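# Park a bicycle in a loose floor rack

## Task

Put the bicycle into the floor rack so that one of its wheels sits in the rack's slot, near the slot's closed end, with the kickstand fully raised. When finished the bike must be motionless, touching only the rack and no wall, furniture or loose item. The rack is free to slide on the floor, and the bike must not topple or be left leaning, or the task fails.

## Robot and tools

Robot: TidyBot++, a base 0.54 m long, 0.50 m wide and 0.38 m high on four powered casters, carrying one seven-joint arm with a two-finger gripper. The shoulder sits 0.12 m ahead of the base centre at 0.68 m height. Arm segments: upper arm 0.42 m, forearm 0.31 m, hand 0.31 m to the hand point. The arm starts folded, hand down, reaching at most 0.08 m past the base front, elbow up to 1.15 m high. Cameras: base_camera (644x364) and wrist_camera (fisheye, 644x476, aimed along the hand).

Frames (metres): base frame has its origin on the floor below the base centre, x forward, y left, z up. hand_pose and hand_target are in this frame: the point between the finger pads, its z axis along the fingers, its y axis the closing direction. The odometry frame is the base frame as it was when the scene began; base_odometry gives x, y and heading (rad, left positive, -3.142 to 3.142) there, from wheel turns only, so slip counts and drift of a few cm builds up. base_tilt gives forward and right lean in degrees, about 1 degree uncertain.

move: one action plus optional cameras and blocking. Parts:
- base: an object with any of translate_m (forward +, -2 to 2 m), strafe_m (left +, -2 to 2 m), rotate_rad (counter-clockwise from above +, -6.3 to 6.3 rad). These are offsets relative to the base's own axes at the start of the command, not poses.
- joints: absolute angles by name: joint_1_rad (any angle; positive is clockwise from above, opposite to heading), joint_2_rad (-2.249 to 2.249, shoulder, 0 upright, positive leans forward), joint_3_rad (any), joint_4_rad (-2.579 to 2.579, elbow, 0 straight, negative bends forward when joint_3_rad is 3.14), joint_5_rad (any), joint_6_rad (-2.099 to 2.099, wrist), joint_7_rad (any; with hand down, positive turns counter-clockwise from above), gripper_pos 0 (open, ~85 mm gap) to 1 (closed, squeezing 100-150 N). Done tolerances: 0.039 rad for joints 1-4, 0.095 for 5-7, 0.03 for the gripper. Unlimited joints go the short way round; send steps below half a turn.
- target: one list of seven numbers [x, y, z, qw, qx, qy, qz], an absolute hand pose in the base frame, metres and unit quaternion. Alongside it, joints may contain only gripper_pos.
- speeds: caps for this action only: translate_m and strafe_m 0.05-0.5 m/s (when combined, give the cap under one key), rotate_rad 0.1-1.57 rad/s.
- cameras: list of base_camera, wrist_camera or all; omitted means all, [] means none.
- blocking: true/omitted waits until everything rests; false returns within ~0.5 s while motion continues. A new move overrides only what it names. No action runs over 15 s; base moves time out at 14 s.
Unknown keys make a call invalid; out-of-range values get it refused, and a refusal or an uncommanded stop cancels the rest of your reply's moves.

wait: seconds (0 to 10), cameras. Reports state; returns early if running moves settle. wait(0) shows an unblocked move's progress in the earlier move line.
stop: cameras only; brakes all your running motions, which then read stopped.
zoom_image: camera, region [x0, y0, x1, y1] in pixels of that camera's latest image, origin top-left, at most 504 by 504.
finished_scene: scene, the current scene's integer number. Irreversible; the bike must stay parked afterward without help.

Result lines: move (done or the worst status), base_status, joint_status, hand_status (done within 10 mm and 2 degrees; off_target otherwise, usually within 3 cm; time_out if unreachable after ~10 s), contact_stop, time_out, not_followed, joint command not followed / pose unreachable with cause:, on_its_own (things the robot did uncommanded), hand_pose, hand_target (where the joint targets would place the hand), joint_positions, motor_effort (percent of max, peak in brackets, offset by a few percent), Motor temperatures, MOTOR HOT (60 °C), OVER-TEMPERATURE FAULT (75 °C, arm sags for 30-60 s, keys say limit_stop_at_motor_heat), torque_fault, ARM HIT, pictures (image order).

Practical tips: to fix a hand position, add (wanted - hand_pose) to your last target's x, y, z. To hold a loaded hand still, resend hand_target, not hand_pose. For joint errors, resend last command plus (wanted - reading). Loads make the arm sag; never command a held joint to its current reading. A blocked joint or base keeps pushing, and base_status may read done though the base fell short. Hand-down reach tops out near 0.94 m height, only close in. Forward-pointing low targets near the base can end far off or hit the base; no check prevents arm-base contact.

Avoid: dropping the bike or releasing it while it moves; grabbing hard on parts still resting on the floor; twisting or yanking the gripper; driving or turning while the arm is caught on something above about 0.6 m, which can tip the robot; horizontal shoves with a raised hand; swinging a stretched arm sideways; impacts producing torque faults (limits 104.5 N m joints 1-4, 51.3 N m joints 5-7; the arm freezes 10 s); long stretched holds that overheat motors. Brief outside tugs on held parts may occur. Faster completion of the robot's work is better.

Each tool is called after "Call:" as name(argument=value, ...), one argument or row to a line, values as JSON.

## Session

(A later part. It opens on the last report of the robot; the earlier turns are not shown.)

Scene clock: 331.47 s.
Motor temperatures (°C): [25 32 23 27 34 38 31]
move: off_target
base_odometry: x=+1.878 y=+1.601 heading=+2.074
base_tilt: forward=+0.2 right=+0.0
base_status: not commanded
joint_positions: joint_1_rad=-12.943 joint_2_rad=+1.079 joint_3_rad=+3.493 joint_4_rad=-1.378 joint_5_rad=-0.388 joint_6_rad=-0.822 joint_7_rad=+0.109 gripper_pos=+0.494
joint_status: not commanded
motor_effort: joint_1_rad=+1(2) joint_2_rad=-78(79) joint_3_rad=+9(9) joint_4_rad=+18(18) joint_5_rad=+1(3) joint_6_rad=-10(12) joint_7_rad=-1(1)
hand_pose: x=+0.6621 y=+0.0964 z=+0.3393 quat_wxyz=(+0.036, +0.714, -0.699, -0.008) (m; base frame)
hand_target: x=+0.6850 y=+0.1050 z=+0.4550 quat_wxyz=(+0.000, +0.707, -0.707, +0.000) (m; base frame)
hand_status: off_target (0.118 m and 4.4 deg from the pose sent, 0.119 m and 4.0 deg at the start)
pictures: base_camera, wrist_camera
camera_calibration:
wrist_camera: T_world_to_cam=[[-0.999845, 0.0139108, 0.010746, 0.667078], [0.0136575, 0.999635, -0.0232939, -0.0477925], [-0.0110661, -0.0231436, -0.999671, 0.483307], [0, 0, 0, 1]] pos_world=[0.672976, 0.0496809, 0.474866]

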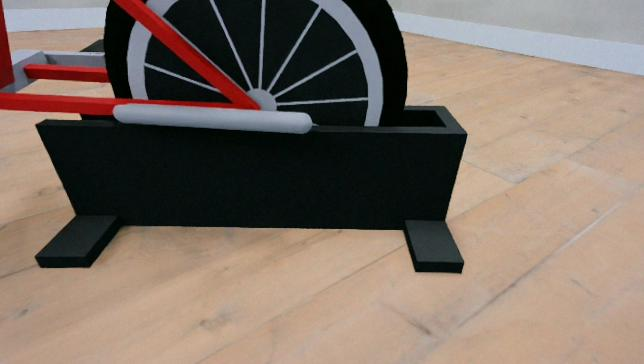

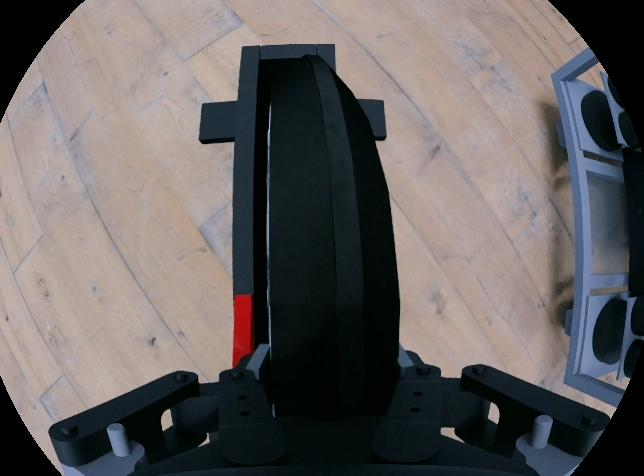

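Call:
move(
  base={"strafe_m": -0.05},
  speeds={"strafe_m": 0.06},
)

Scene clock: 332.90 s.
Motor temperatures (°C): [25 32 23 27 34 38 31]
move: done
base_odometry: x=+1.921 y=+1.625 heading=+2.074
base_tilt: forward=+0.3 right=+0.0
base_status: done
joint_positions: joint_1_rad=-12.935 joint_2_rad=+1.068 joint_3_rad=+3.475 joint_4_rad=-1.379 joint_5_rad=-0.388 joint_6_rad=-0.832 joint_7_rad=+0.084 gripper_pos=+0.494
joint_status: not commanded
motor_effort: joint_1_rad=+1(5) joint_2_rad=-79(80) joint_3_rad=+9(13) joint_4_rad=+19(20) joint_5_rad=+6(7) joint_6_rad=-10(11) joint_7_rad=+2(3)
hand_pose: x=+0.6597 y=+0.1030 z=+0.3439 quat_wxyz=(+0.032, +0.706, -0.708, -0.017) (m; base frame)
hand_target: x=+0.6850 y=+0.1050 z=+0.4550 quat_wxyz=(+0.000, +0.707, -0.707, +0.000) (m; base frame)
hand_status: not commanded
pictures: base_camera, wrist_camera
camera_calibration:
wrist_camera: T_world_to_cam=[[-0.999081, 0.0391868, 0.017372, 0.659088], [0.0390881, 0.999218, -0.00598662, -0.0770004], [-0.017593, -0.00530208, -0.999831, 0.490501], [0, 0, 0, 1]] pos_world=[0.670121, 0.0537132, 0.478507]

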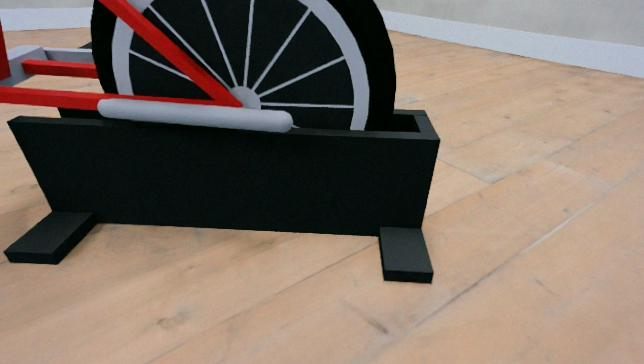

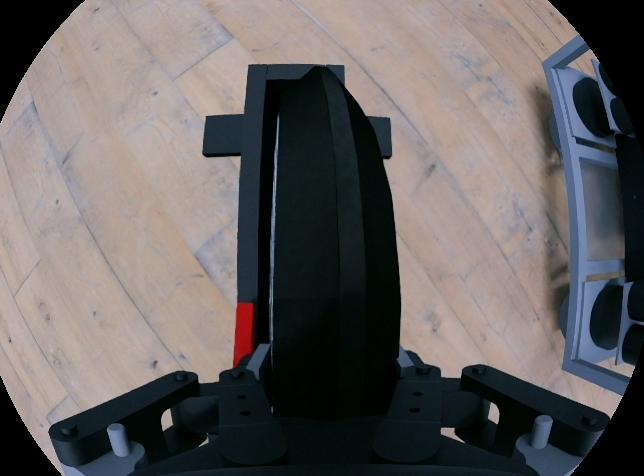

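Call:
move(
  target=[0.70, 0.085, 0.49, 0, 0.7071, -0.7071, 0],
)

Call:
move(
  base={"strafe_m": -0.04},
  speeds={"strafe_m": 0.06},
)

Scene clock: 335.13 s.
Motor temperatures (°C): [25 33 23 27 34 38 31]
move: off_target
base_odometry: x=+1.921 y=+1.625 heading=+2.074
base_tilt: forward=+0.3 right=+0.0
base_status: not commanded
joint_positions: joint_1_rad=-12.897 joint_2_rad=+1.043 joint_3_rad=+3.472 joint_4_rad=-1.322 joint_5_rad=-0.375 joint_6_rad=-0.933 joint_7_rad=+0.082 gripper_pos=+0.495
joint_status: not commanded
motor_effort: joint_1_rad=+1(2) joint_2_rad=-80(82) joint_3_rad=+9(11) joint_4_rad=+22(23) joint_5_rad=+6(7) joint_6_rad=-10(12) joint_7_rad=+3(4)
hand_pose: x=+0.6682 y=+0.0949 z=+0.3702 quat_wxyz=(+0.033, +0.700, -0.712, -0.033) (m; base frame)
hand_target: x=+0.7000 y=+0.0850 z=+0.4900 quat_wxyz=(+0.000, +0.707, -0.707, +0.000) (m; base frame)
hand_status: off_target (0.124 m and 5.5 deg from the pose sent, 0.153 m and 4.1 deg at the start)
pictures: base_camera, wrist_camera
camera_calibration:
wrist_camera: T_world_to_cam=[[-0.997637, 0.0535119, 0.0430933, 0.655631], [0.0541513, 0.998437, 0.0138077, -0.0864173], [-0.0422871, 0.0161087, -0.998976, 0.531089], [0, 0, 0, 1]] pos_world=[0.68122, 0.042643, 0.503485]

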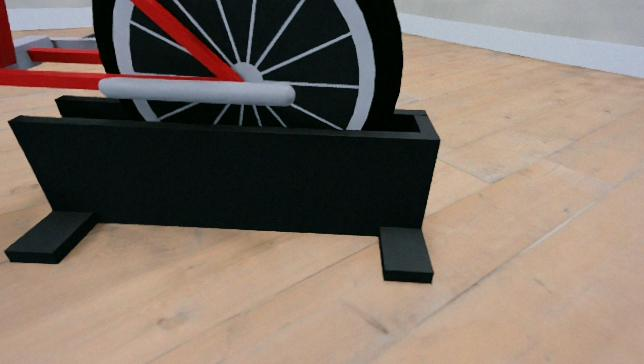

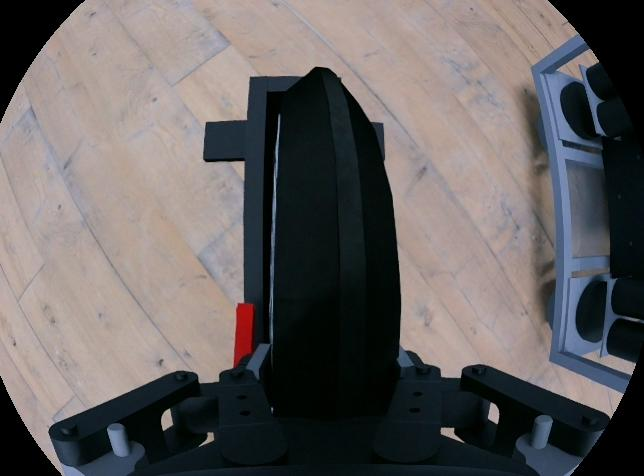

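Scene clock: 336.40 s.
Motor temperatures (°C): [25 33 23 27 34 38 31]
move: done
base_odometry: x=+1.956 y=+1.645 heading=+2.075
base_tilt: forward=+0.3 right=+0.0
base_status: done
joint_positions: joint_1_rad=-12.886 joint_2_rad=+1.043 joint_3_rad=+3.465 joint_4_rad=-1.319 joint_5_rad=-0.375 joint_6_rad=-0.933 joint_7_rad=+0.064 gripper_pos=+0.495
joint_status: not commanded
motor_effort: joint_1_rad=+1(5) joint_2_rad=-80(80) joint_3_rad=+9(12) joint_4_rad=+21(22) joint_5_rad=+8(11) joint_6_rad=-11(12) joint_7_rad=+6(6)
hand_pose: x=+0.6694 y=+0.0928 z=+0.3703 quat_wxyz=(+0.031, +0.692, -0.720, -0.035) (m; base frame)
hand_target: x=+0.7000 y=+0.0850 z=+0.4900 quat_wxyz=(+0.000, +0.707, -0.707, +0.000) (m; base frame)
hand_status: not commanded
pictures: base_camera, wrist_camera
camera_calibration:
wrist_camera: T_world_to_cam=[[-0.996075, 0.077237, 0.0432353, 0.653618], [0.0780593, 0.996792, 0.0176633, -0.101634], [-0.0417324, 0.0209689, -0.998909, 0.530383], [0, 0, 0, 1]] pos_world=[0.68112, 0.0397029, 0.50334]

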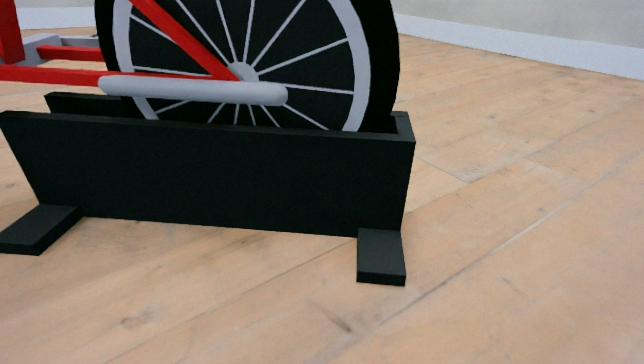

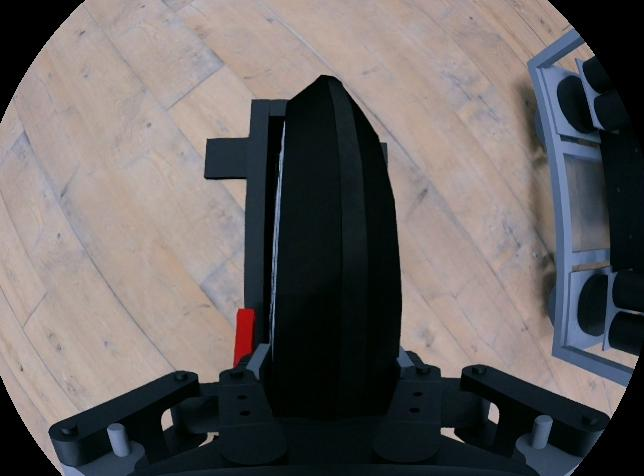

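Call:
move(
  base={"strafe_m": -0.02},
  speeds={"strafe_m": 0.06},
)

Call:
zoom_image(
  camera="base_camera",
  region=[280, 40, 460, 180],
)

Scene clock: 338.17 s.
Motor temperatures (°C): [25 33 23 27 34 38 31]
move: done
base_odometry: x=+1.974 y=+1.655 heading=+2.075
base_tilt: forward=+0.3 right=+0.0
base_status: done
joint_positions: joint_1_rad=-12.882 joint_2_rad=+1.042 joint_3_rad=+3.462 joint_4_rad=-1.316 joint_5_rad=-0.375 joint_6_rad=-0.933 joint_7_rad=+0.056 gripper_pos=+0.495
joint_status: not commanded
motor_effort: joint_1_rad=+1(5) joint_2_rad=-79(81) joint_3_rad=+8(13) joint_4_rad=+21(21) joint_5_rad=+10(13) joint_6_rad=-12(13) joint_7_rad=+7(8)
hand_pose: x=+0.6712 y=+0.0929 z=+0.3712 quat_wxyz=(+0.029, +0.688, -0.724, -0.035) (m; base frame)
hand_target: x=+0.7000 y=+0.0850 z=+0.4900 quat_wxyz=(+0.000, +0.707, -0.707, +0.000) (m; base frame)
hand_status: not commanded
pictures: base_camera, wrist_camera
camera_calibration:
wrist_camera: T_world_to_cam=[[-0.995362, 0.0872051, 0.0406223, 0.654953], [0.088109, 0.995889, 0.0210171, -0.109779], [-0.0386225, 0.0244989, -0.998954, 0.528965], [0, 0, 0, 1]] pos_world=[0.682017, 0.0392532, 0.504113]

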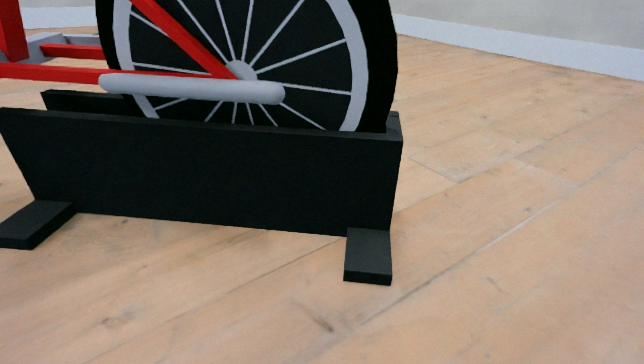

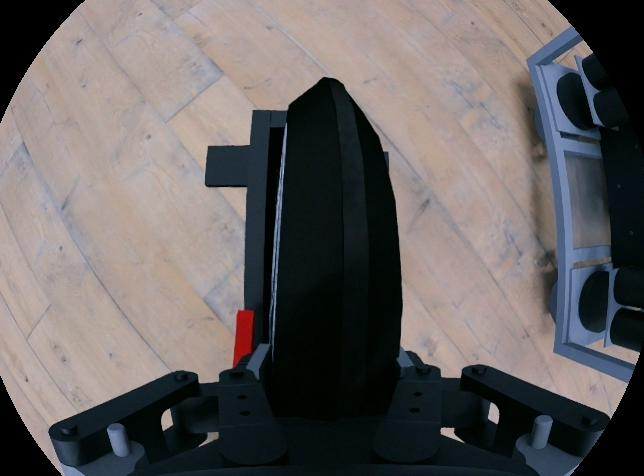

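Scaled by 2.800.

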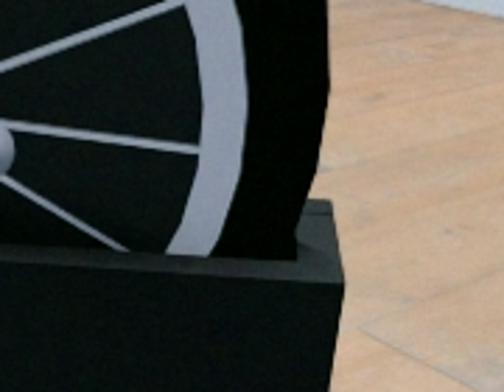

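Call:
move(
  base={"strafe_m": 0.02},
  speeds={"strafe_m": 0.06},
  cameras=["base_camera"],
)

Call:
move(
  target=[0.70, 0.085, 0.40, 0, 0.7071, -0.7071, 0],
)

Scene clock: 339.27 s.
Motor temperatures (°C): [25 33 23 27 34 38 31]
move: done
base_odometry: x=+1.956 y=+1.645 heading=+2.075
base_tilt: forward=+0.3 right=+0.0
base_status: done
joint_positions: joint_1_rad=-12.883 joint_2_rad=+1.042 joint_3_rad=+3.461 joint_4_rad=-1.315 joint_5_rad=-0.371 joint_6_rad=-0.933 joint_7_rad=+0.056 gripper_pos=+0.495
joint_status: not commanded
motor_effort: joint_1_rad=-1(4) joint_2_rad=-79(80) joint_3_rad=+6(10) joint_4_rad=+20(22) joint_5_rad=+6(9) joint_6_rad=-13(13) joint_7_rad=+6(7)
hand_pose: x=+0.6719 y=+0.0928 z=+0.3717 quat_wxyz=(+0.029, +0.690, -0.723, -0.034) (m; base frame)
hand_target: x=+0.7000 y=+0.0850 z=+0.4900 quat_wxyz=(+0.000, +0.707, -0.707, +0.000) (m; base frame)
hand_status: not commanded
pictures: base_camera

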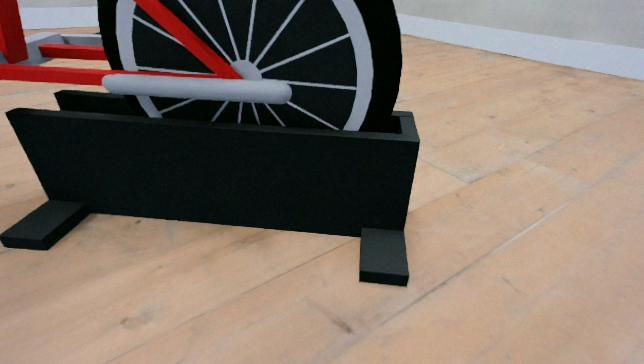

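Scene clock: 340.27 s.
Motor temperatures (°C): [25 33 23 27 34 38 31]
move: off_target
base_odometry: x=+1.956 y=+1.645 heading=+2.075
base_tilt: forward=+0.3 right=+0.0
base_status: not commanded
joint_positions: joint_1_rad=-12.883 joint_2_rad=+1.093 joint_3_rad=+3.463 joint_4_rad=-1.326 joint_5_rad=-0.384 joint_6_rad=-0.875 joint_7_rad=+0.061 gripper_pos=+0.495
joint_status: not commanded
motor_effort: joint_1_rad=+1(5) joint_2_rad=-67(79) joint_3_rad=+7(11) joint_4_rad=+14(20) joint_5_rad=+7(9) joint_6_rad=-12(15) joint_7_rad=+4(6)
hand_pose: x=+0.6687 y=+0.0864 z=+0.3397 quat_wxyz=(+0.035, +0.687, -0.725, -0.028) (m; base frame)
hand_target: x=+0.7000 y=+0.0850 z=+0.4000 quat_wxyz=(+0.000, +0.707, -0.707, +0.000) (m; base frame)
hand_status: off_target (0.068 m and 6.0 deg from the pose sent, 0.041 m and 5.8 deg at the start)
pictures: base_camera, wrist_camera
camera_calibration:
wrist_camera: T_world_to_cam=[[-0.99513, 0.0910935, 0.0376591, 0.654792], [0.0912896, 0.995818, 0.00351609, -0.0986432], [-0.0371813, 0.00693685, -0.999284, 0.498288], [0, 0, 0, 1]] pos_world=[0.679135, 0.0351269, 0.473619]

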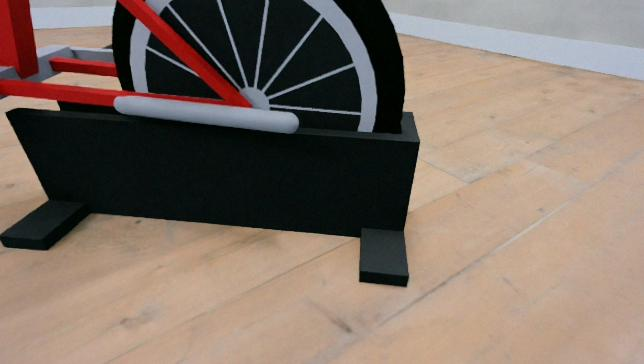

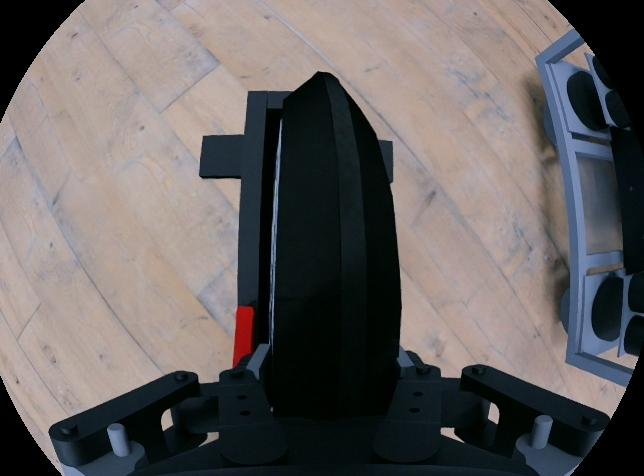

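Call:
move(
  target=[0.69, 0.09, 0.345, 0, 0.7071, -0.7071, 0],
)

Call:
zoom_image(
  camera="base_camera",
  region=[80, 40, 460, 180],
)

Scene clock: 341.20 s.
Motor temperatures (°C): [25 33 23 27 34 38 31]
move: off_target
base_odometry: x=+1.956 y=+1.645 heading=+2.075
base_tilt: forward=+0.3 right=+0.0
base_status: not commanded
joint_positions: joint_1_rad=-12.883 joint_2_rad=+1.086 joint_3_rad=+3.463 joint_4_rad=-1.351 joint_5_rad=-0.407 joint_6_rad=-0.848 joint_7_rad=+0.079 gripper_pos=+0.495
joint_status: not commanded
motor_effort: joint_1_rad=+0(2) joint_2_rad=-45(65) joint_3_rad=+4(8) joint_4_rad=+12(15) joint_5_rad=+4(8) joint_6_rad=-2(10) joint_7_rad=+4(5)
hand_pose: x=+0.6669 y=+0.0882 z=+0.3381 quat_wxyz=(+0.026, +0.685, -0.727, -0.029) (m; base frame)
hand_target: x=+0.6900 y=+0.0900 z=+0.3450 quat_wxyz=(+0.000, +0.707, -0.707, +0.000) (m; base frame)
hand_status: off_target (0.024 m and 5.6 deg from the pose sent, 0.022 m and 6.0 deg at the start)
pictures: base_camera, wrist_camera
camera_calibration:
wrist_camera: T_world_to_cam=[[-0.995051, 0.09553, 0.0273516, 0.655981], [0.096017, 0.995233, 0.01708, -0.107953], [-0.0255895, 0.0196216, -0.99948, 0.487768], [0, 0, 0, 1]] pos_world=[0.675581, 0.035202, 0.471416]

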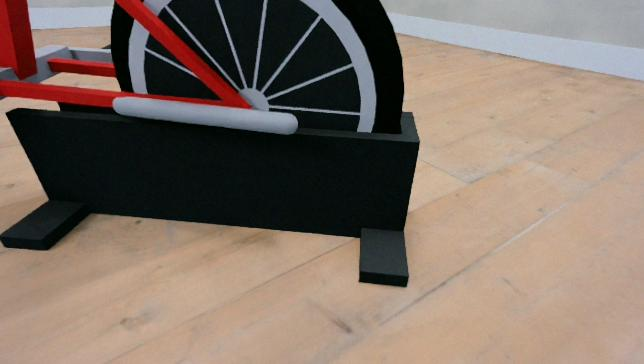

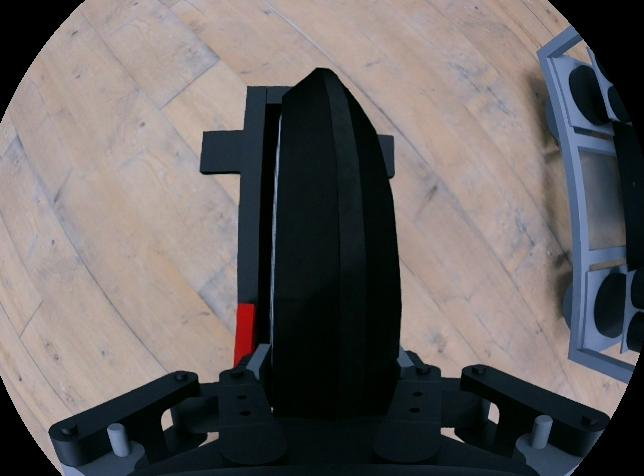

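Scaled by 1.326.

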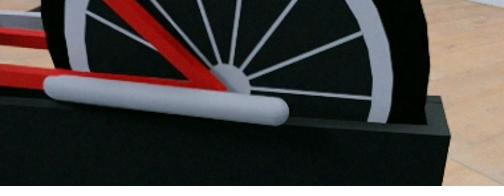

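Call:
move(
  joints={"gripper_pos": 0.1},
)

Call:
move(
  target=[0.67, 0.09, 0.52, 0, 0.7071, -0.7071, 0],
)

Call:
zoom_image(
  camera="base_camera",
  region=[80, 40, 460, 180],
)

Scene clock: 389.33 s.
Motor temperatures (°C): [25 33 23 27 34 38 31]
move: done
base_odometry: x=+1.956 y=+1.645 heading=+2.075
base_tilt: forward=+0.2 right=+0.0
base_status: not commanded
joint_positions: joint_1_rad=-12.885 joint_2_rad=+1.073 joint_3_rad=+3.463 joint_4_rad=-1.352 joint_5_rad=-0.407 joint_6_rad=-0.846 joint_7_rad=+0.108 gripper_pos=+0.100
joint_status: all done
motor_effort: joint_1_rad=+1(1) joint_2_rad=-43(53) joint_3_rad=+4(5) joint_4_rad=+11(14) joint_5_rad=+1(6) joint_6_rad=-1(3) joint_7_rad=+1(4)
hand_pose: x=+0.6711 y=+0.0907 z=+0.3455 quat_wxyz=(+0.019, +0.697, -0.717, -0.026) (m; base frame)
hand_target: x=+0.6900 y=+0.0900 z=+0.3450 quat_wxyz=(+0.000, +0.707, -0.707, +0.000) (m; base frame)
hand_status: not commanded
pictures: base_camera, wrist_camera
camera_calibration:
wrist_camera: T_world_to_cam=[[-0.997795, 0.0648535, 0.0141258, 0.668889], [0.0651826, 0.997579, 0.0242394, -0.0929217], [-0.0125196, 0.0251067, -0.999606, 0.486025], [0, 0, 0, 1]] pos_world=[0.679556, 0.0371145, 0.478638]

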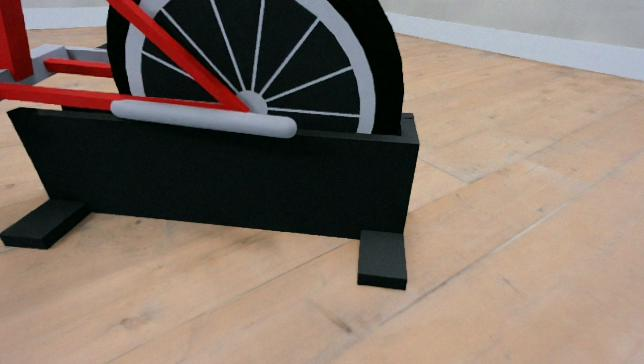

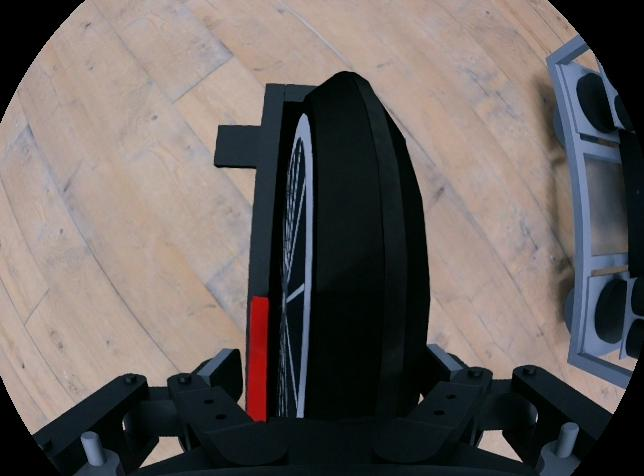

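Scene clock: 390.83 s.
Motor temperatures (°C): [25 33 23 27 34 38 31]
move: off_target
base_odometry: x=+1.956 y=+1.645 heading=+2.075
base_tilt: forward=+0.2 right=+0.0
base_status: not commanded
joint_positions: joint_1_rad=-12.901 joint_2_rad=+0.751 joint_3_rad=+3.469 joint_4_rad=-1.360 joint_5_rad=-0.328 joint_6_rad=-0.996 joint_7_rad=+0.087 gripper_pos=+0.100
joint_status: not commanded
motor_effort: joint_1_rad=+1(1) joint_2_rad=-39(49) joint_3_rad=+3(4) joint_4_rad=+15(16) joint_5_rad=+1(2) joint_6_rad=+0(1) joint_7_rad=+1(1)
hand_pose: x=+0.6929 y=+0.1063 z=+0.5262 quat_wxyz=(-0.049, +0.712, -0.700, +0.006) (m; base frame)
hand_target: x=+0.6700 y=+0.0900 z=+0.5200 quat_wxyz=(+0.000, +0.707, -0.707, +0.000) (m; base frame)
hand_status: off_target (0.029 m and 5.8 deg from the pose sent, 0.175 m and 4.1 deg at the start)
pictures: base_camera, wrist_camera
camera_calibration:
wrist_camera: T_world_to_cam=[[-0.99159, 0.0252214, -0.126934, 0.761224], [0.0151124, 0.996682, 0.0799818, -0.108831], [0.12853, 0.0773909, -0.988681, 0.557485], [0, 0, 0, 1]] pos_world=[0.684814, 0.0461268, 0.656505]

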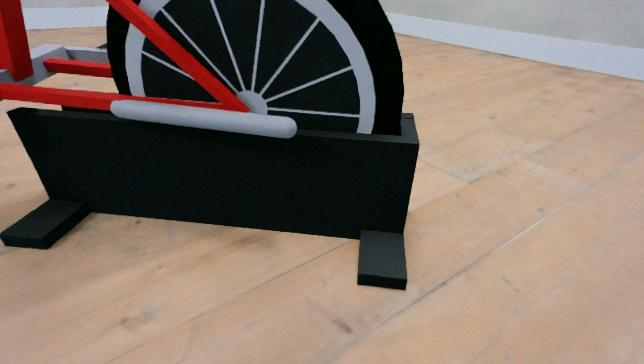

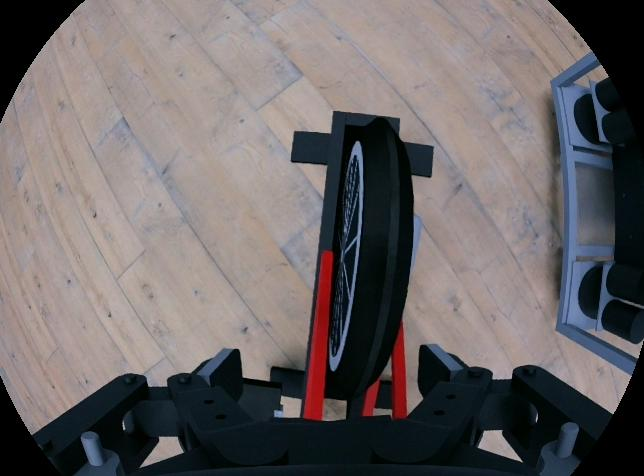

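Scaled by 1.326.

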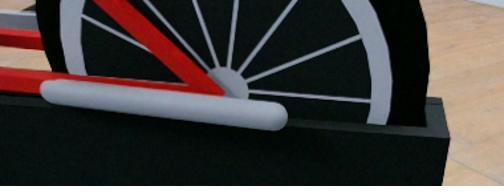

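Call:
move(
  base={"translate_m": -0.3},
  cameras=[],
)

Call:
move(
  joints={"joint_1_rad": 0.0, "joint_2_rad": 0.9, "joint_3_rad": 3.14, "joint_4_rad": -1.9, "joint_5_rad": 0, "joint_6_rad": 0.5, "joint_7_rad": 1.57},
)

Scene clock: 392.83 s.
Motor temperatures (°C): [25 33 23 27 34 38 31]
move: done
base_odometry: x=+2.101 y=+1.382 heading=+2.075
base_tilt: forward=+0.2 right=+0.0
base_status: done
joint_positions: joint_1_rad=-12.906 joint_2_rad=+0.751 joint_3_rad=+3.470 joint_4_rad=-1.360 joint_5_rad=-0.326 joint_6_rad=-1.005 joint_7_rad=+0.087 gripper_pos=+0.100
joint_status: not commanded
motor_effort: joint_1_rad=+1(2) joint_2_rad=-40(43) joint_3_rad=+3(3) joint_4_rad=+15(16) joint_5_rad=+0(1) joint_6_rad=+0(1) joint_7_rad=+0(1)
hand_pose: x=+0.6898 y=+0.1083 z=+0.5261 quat_wxyz=(-0.046, +0.714, -0.698, +0.004) (m; base frame)
hand_target: x=+0.6700 y=+0.0900 z=+0.5200 quat_wxyz=(+0.000, +0.707, -0.707, +0.000) (m; base frame)
hand_status: not commanded
pictures: none
No camera images: "cameras" was empty.

Scene clock: 395.27 s.
Motor temperatures (°C): [25 33 23 27 34 38 31]
move: done
base_odometry: x=+2.101 y=+1.382 heading=+2.075
base_tilt: forward=+0.3 right=+0.0
base_status: not commanded
joint_positions: joint_1_rad=-12.582 joint_2_rad=+0.870 joint_3_rad=+3.168 joint_4_rad=-1.886 joint_5_rad=-0.052 joint_6_rad=+0.419 joint_7_rad=+1.522 gripper_pos=+0.100
joint_status: all done
motor_effort: joint_1_rad=+1(3) joint_2_rad=-39(41) joint_3_rad=+0(4) joint_4_rad=+11(15) joint_5_rad=+2(2) joint_6_rad=+6(6) joint_7_rad=+1(2)
hand_pose: x=+0.7830 y=-0.0109 z=+0.4458 quat_wxyz=(+0.000, +0.919, -0.045, +0.392) (m; base frame)
hand_target: x=+0.7860 y=+0.0023 z=+0.4398 quat_wxyz=(-0.001, +0.913, +0.000, +0.409) (m; base frame)
hand_status: not commanded
pictures: base_camera, wrist_camera
camera_calibration:
wrist_camera: T_world_to_cam=[[-0.0722766, -0.992715, -0.0964012, 0.0987756], [-0.698367, 0.119377, -0.705714, 0.912401], [0.712081, 0.0163169, -0.701908, -0.109962], [0, 0, 0, 1]] pos_world=[0.722632, -0.00906936, 0.576233]

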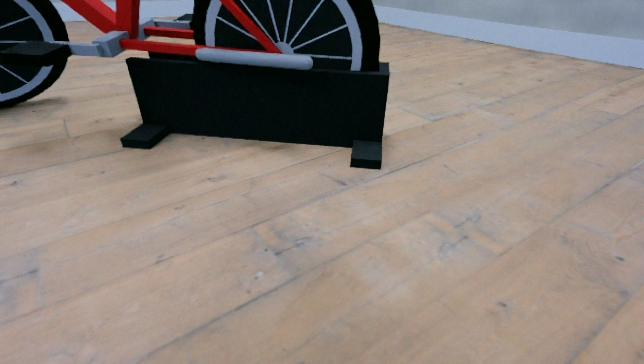

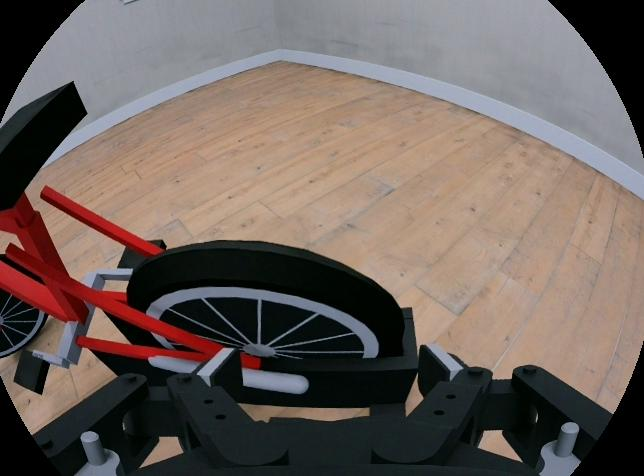

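Call:
zoom_image(
  camera="wrist_camera",
  region=[110, 220, 430, 420],
)

Call:
zoom_image(
  camera="base_camera",
  region=[100, 0, 400, 180],
)

Scaled by 1.575.

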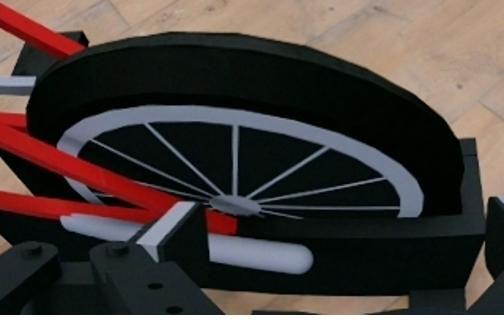

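Scaled by 1.680.

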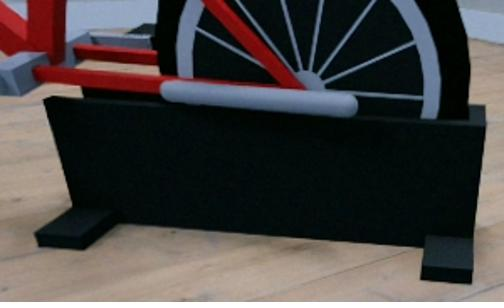

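Call:
move(
  joints={"joint_1_rad": 0.0, "joint_2_rad": 1.45, "joint_3_rad": 3.14, "joint_4_rad": -2.05, "joint_5_rad": 0, "joint_6_rad": 1.55, "joint_7_rad": 1.57},
)

Call:
zoom_image(
  camera="wrist_camera",
  region=[110, 150, 510, 400],
)

Scene clock: 398.37 s.
Motor temperatures (°C): [25 33 23 27 34 38 31]
move: done
base_odometry: x=+2.101 y=+1.382 heading=+2.075
base_tilt: forward=+0.3 right=+0.0
base_status: not commanded
joint_positions: joint_1_rad=-12.582 joint_2_rad=+1.422 joint_3_rad=+3.168 joint_4_rad=-2.035 joint_5_rad=-0.051 joint_6_rad=+1.468 joint_7_rad=+1.524 gripper_pos=+0.100
joint_status: all done
motor_effort: joint_1_rad=+1(1) joint_2_rad=-36(41) joint_3_rad=+0(1) joint_4_rad=+1(11) joint_5_rad=+1(2) joint_6_rad=+7(8) joint_7_rad=+1(2)
hand_pose: x=+0.7219 y=-0.0168 z=+0.3191 quat_wxyz=(+0.015, +0.838, -0.024, +0.546) (m; base frame)
hand_target: x=+0.7156 y=+0.0020 z=+0.3229 quat_wxyz=(-0.001, +0.828, -0.001, +0.561) (m; base frame)
hand_status: not commanded
pictures: base_camera, wrist_camera
camera_calibration:
wrist_camera: T_world_to_cam=[[-0.0242951, -0.998189, -0.0550314, 0.0283269], [-0.41754, 0.0601482, -0.906665, 0.641455], [0.908334, 0.000950313, -0.418245, -0.387741], [0, 0, 0, 1]] pos_world=[0.62072, -0.00993829, 0.420973]

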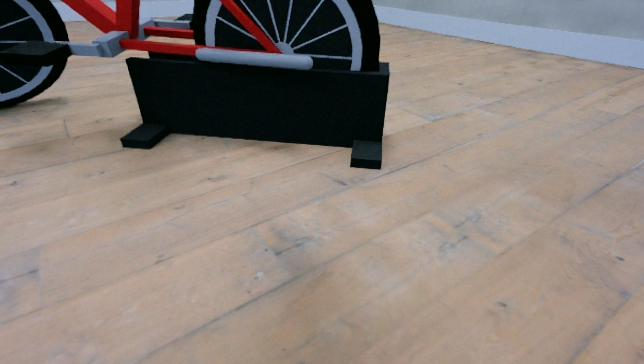

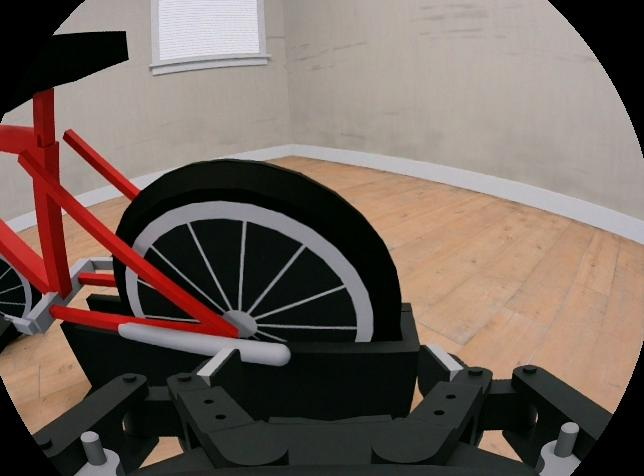

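Scaled by 1.260.

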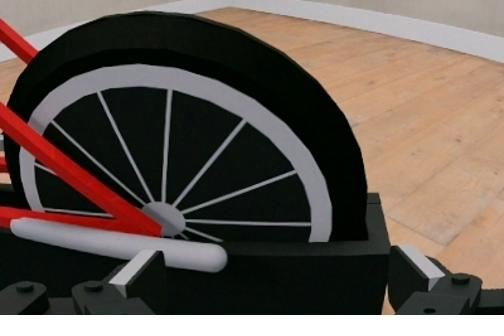

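Call:
finished_scene(
  scene=1,
)

The scene is finished: the task was done.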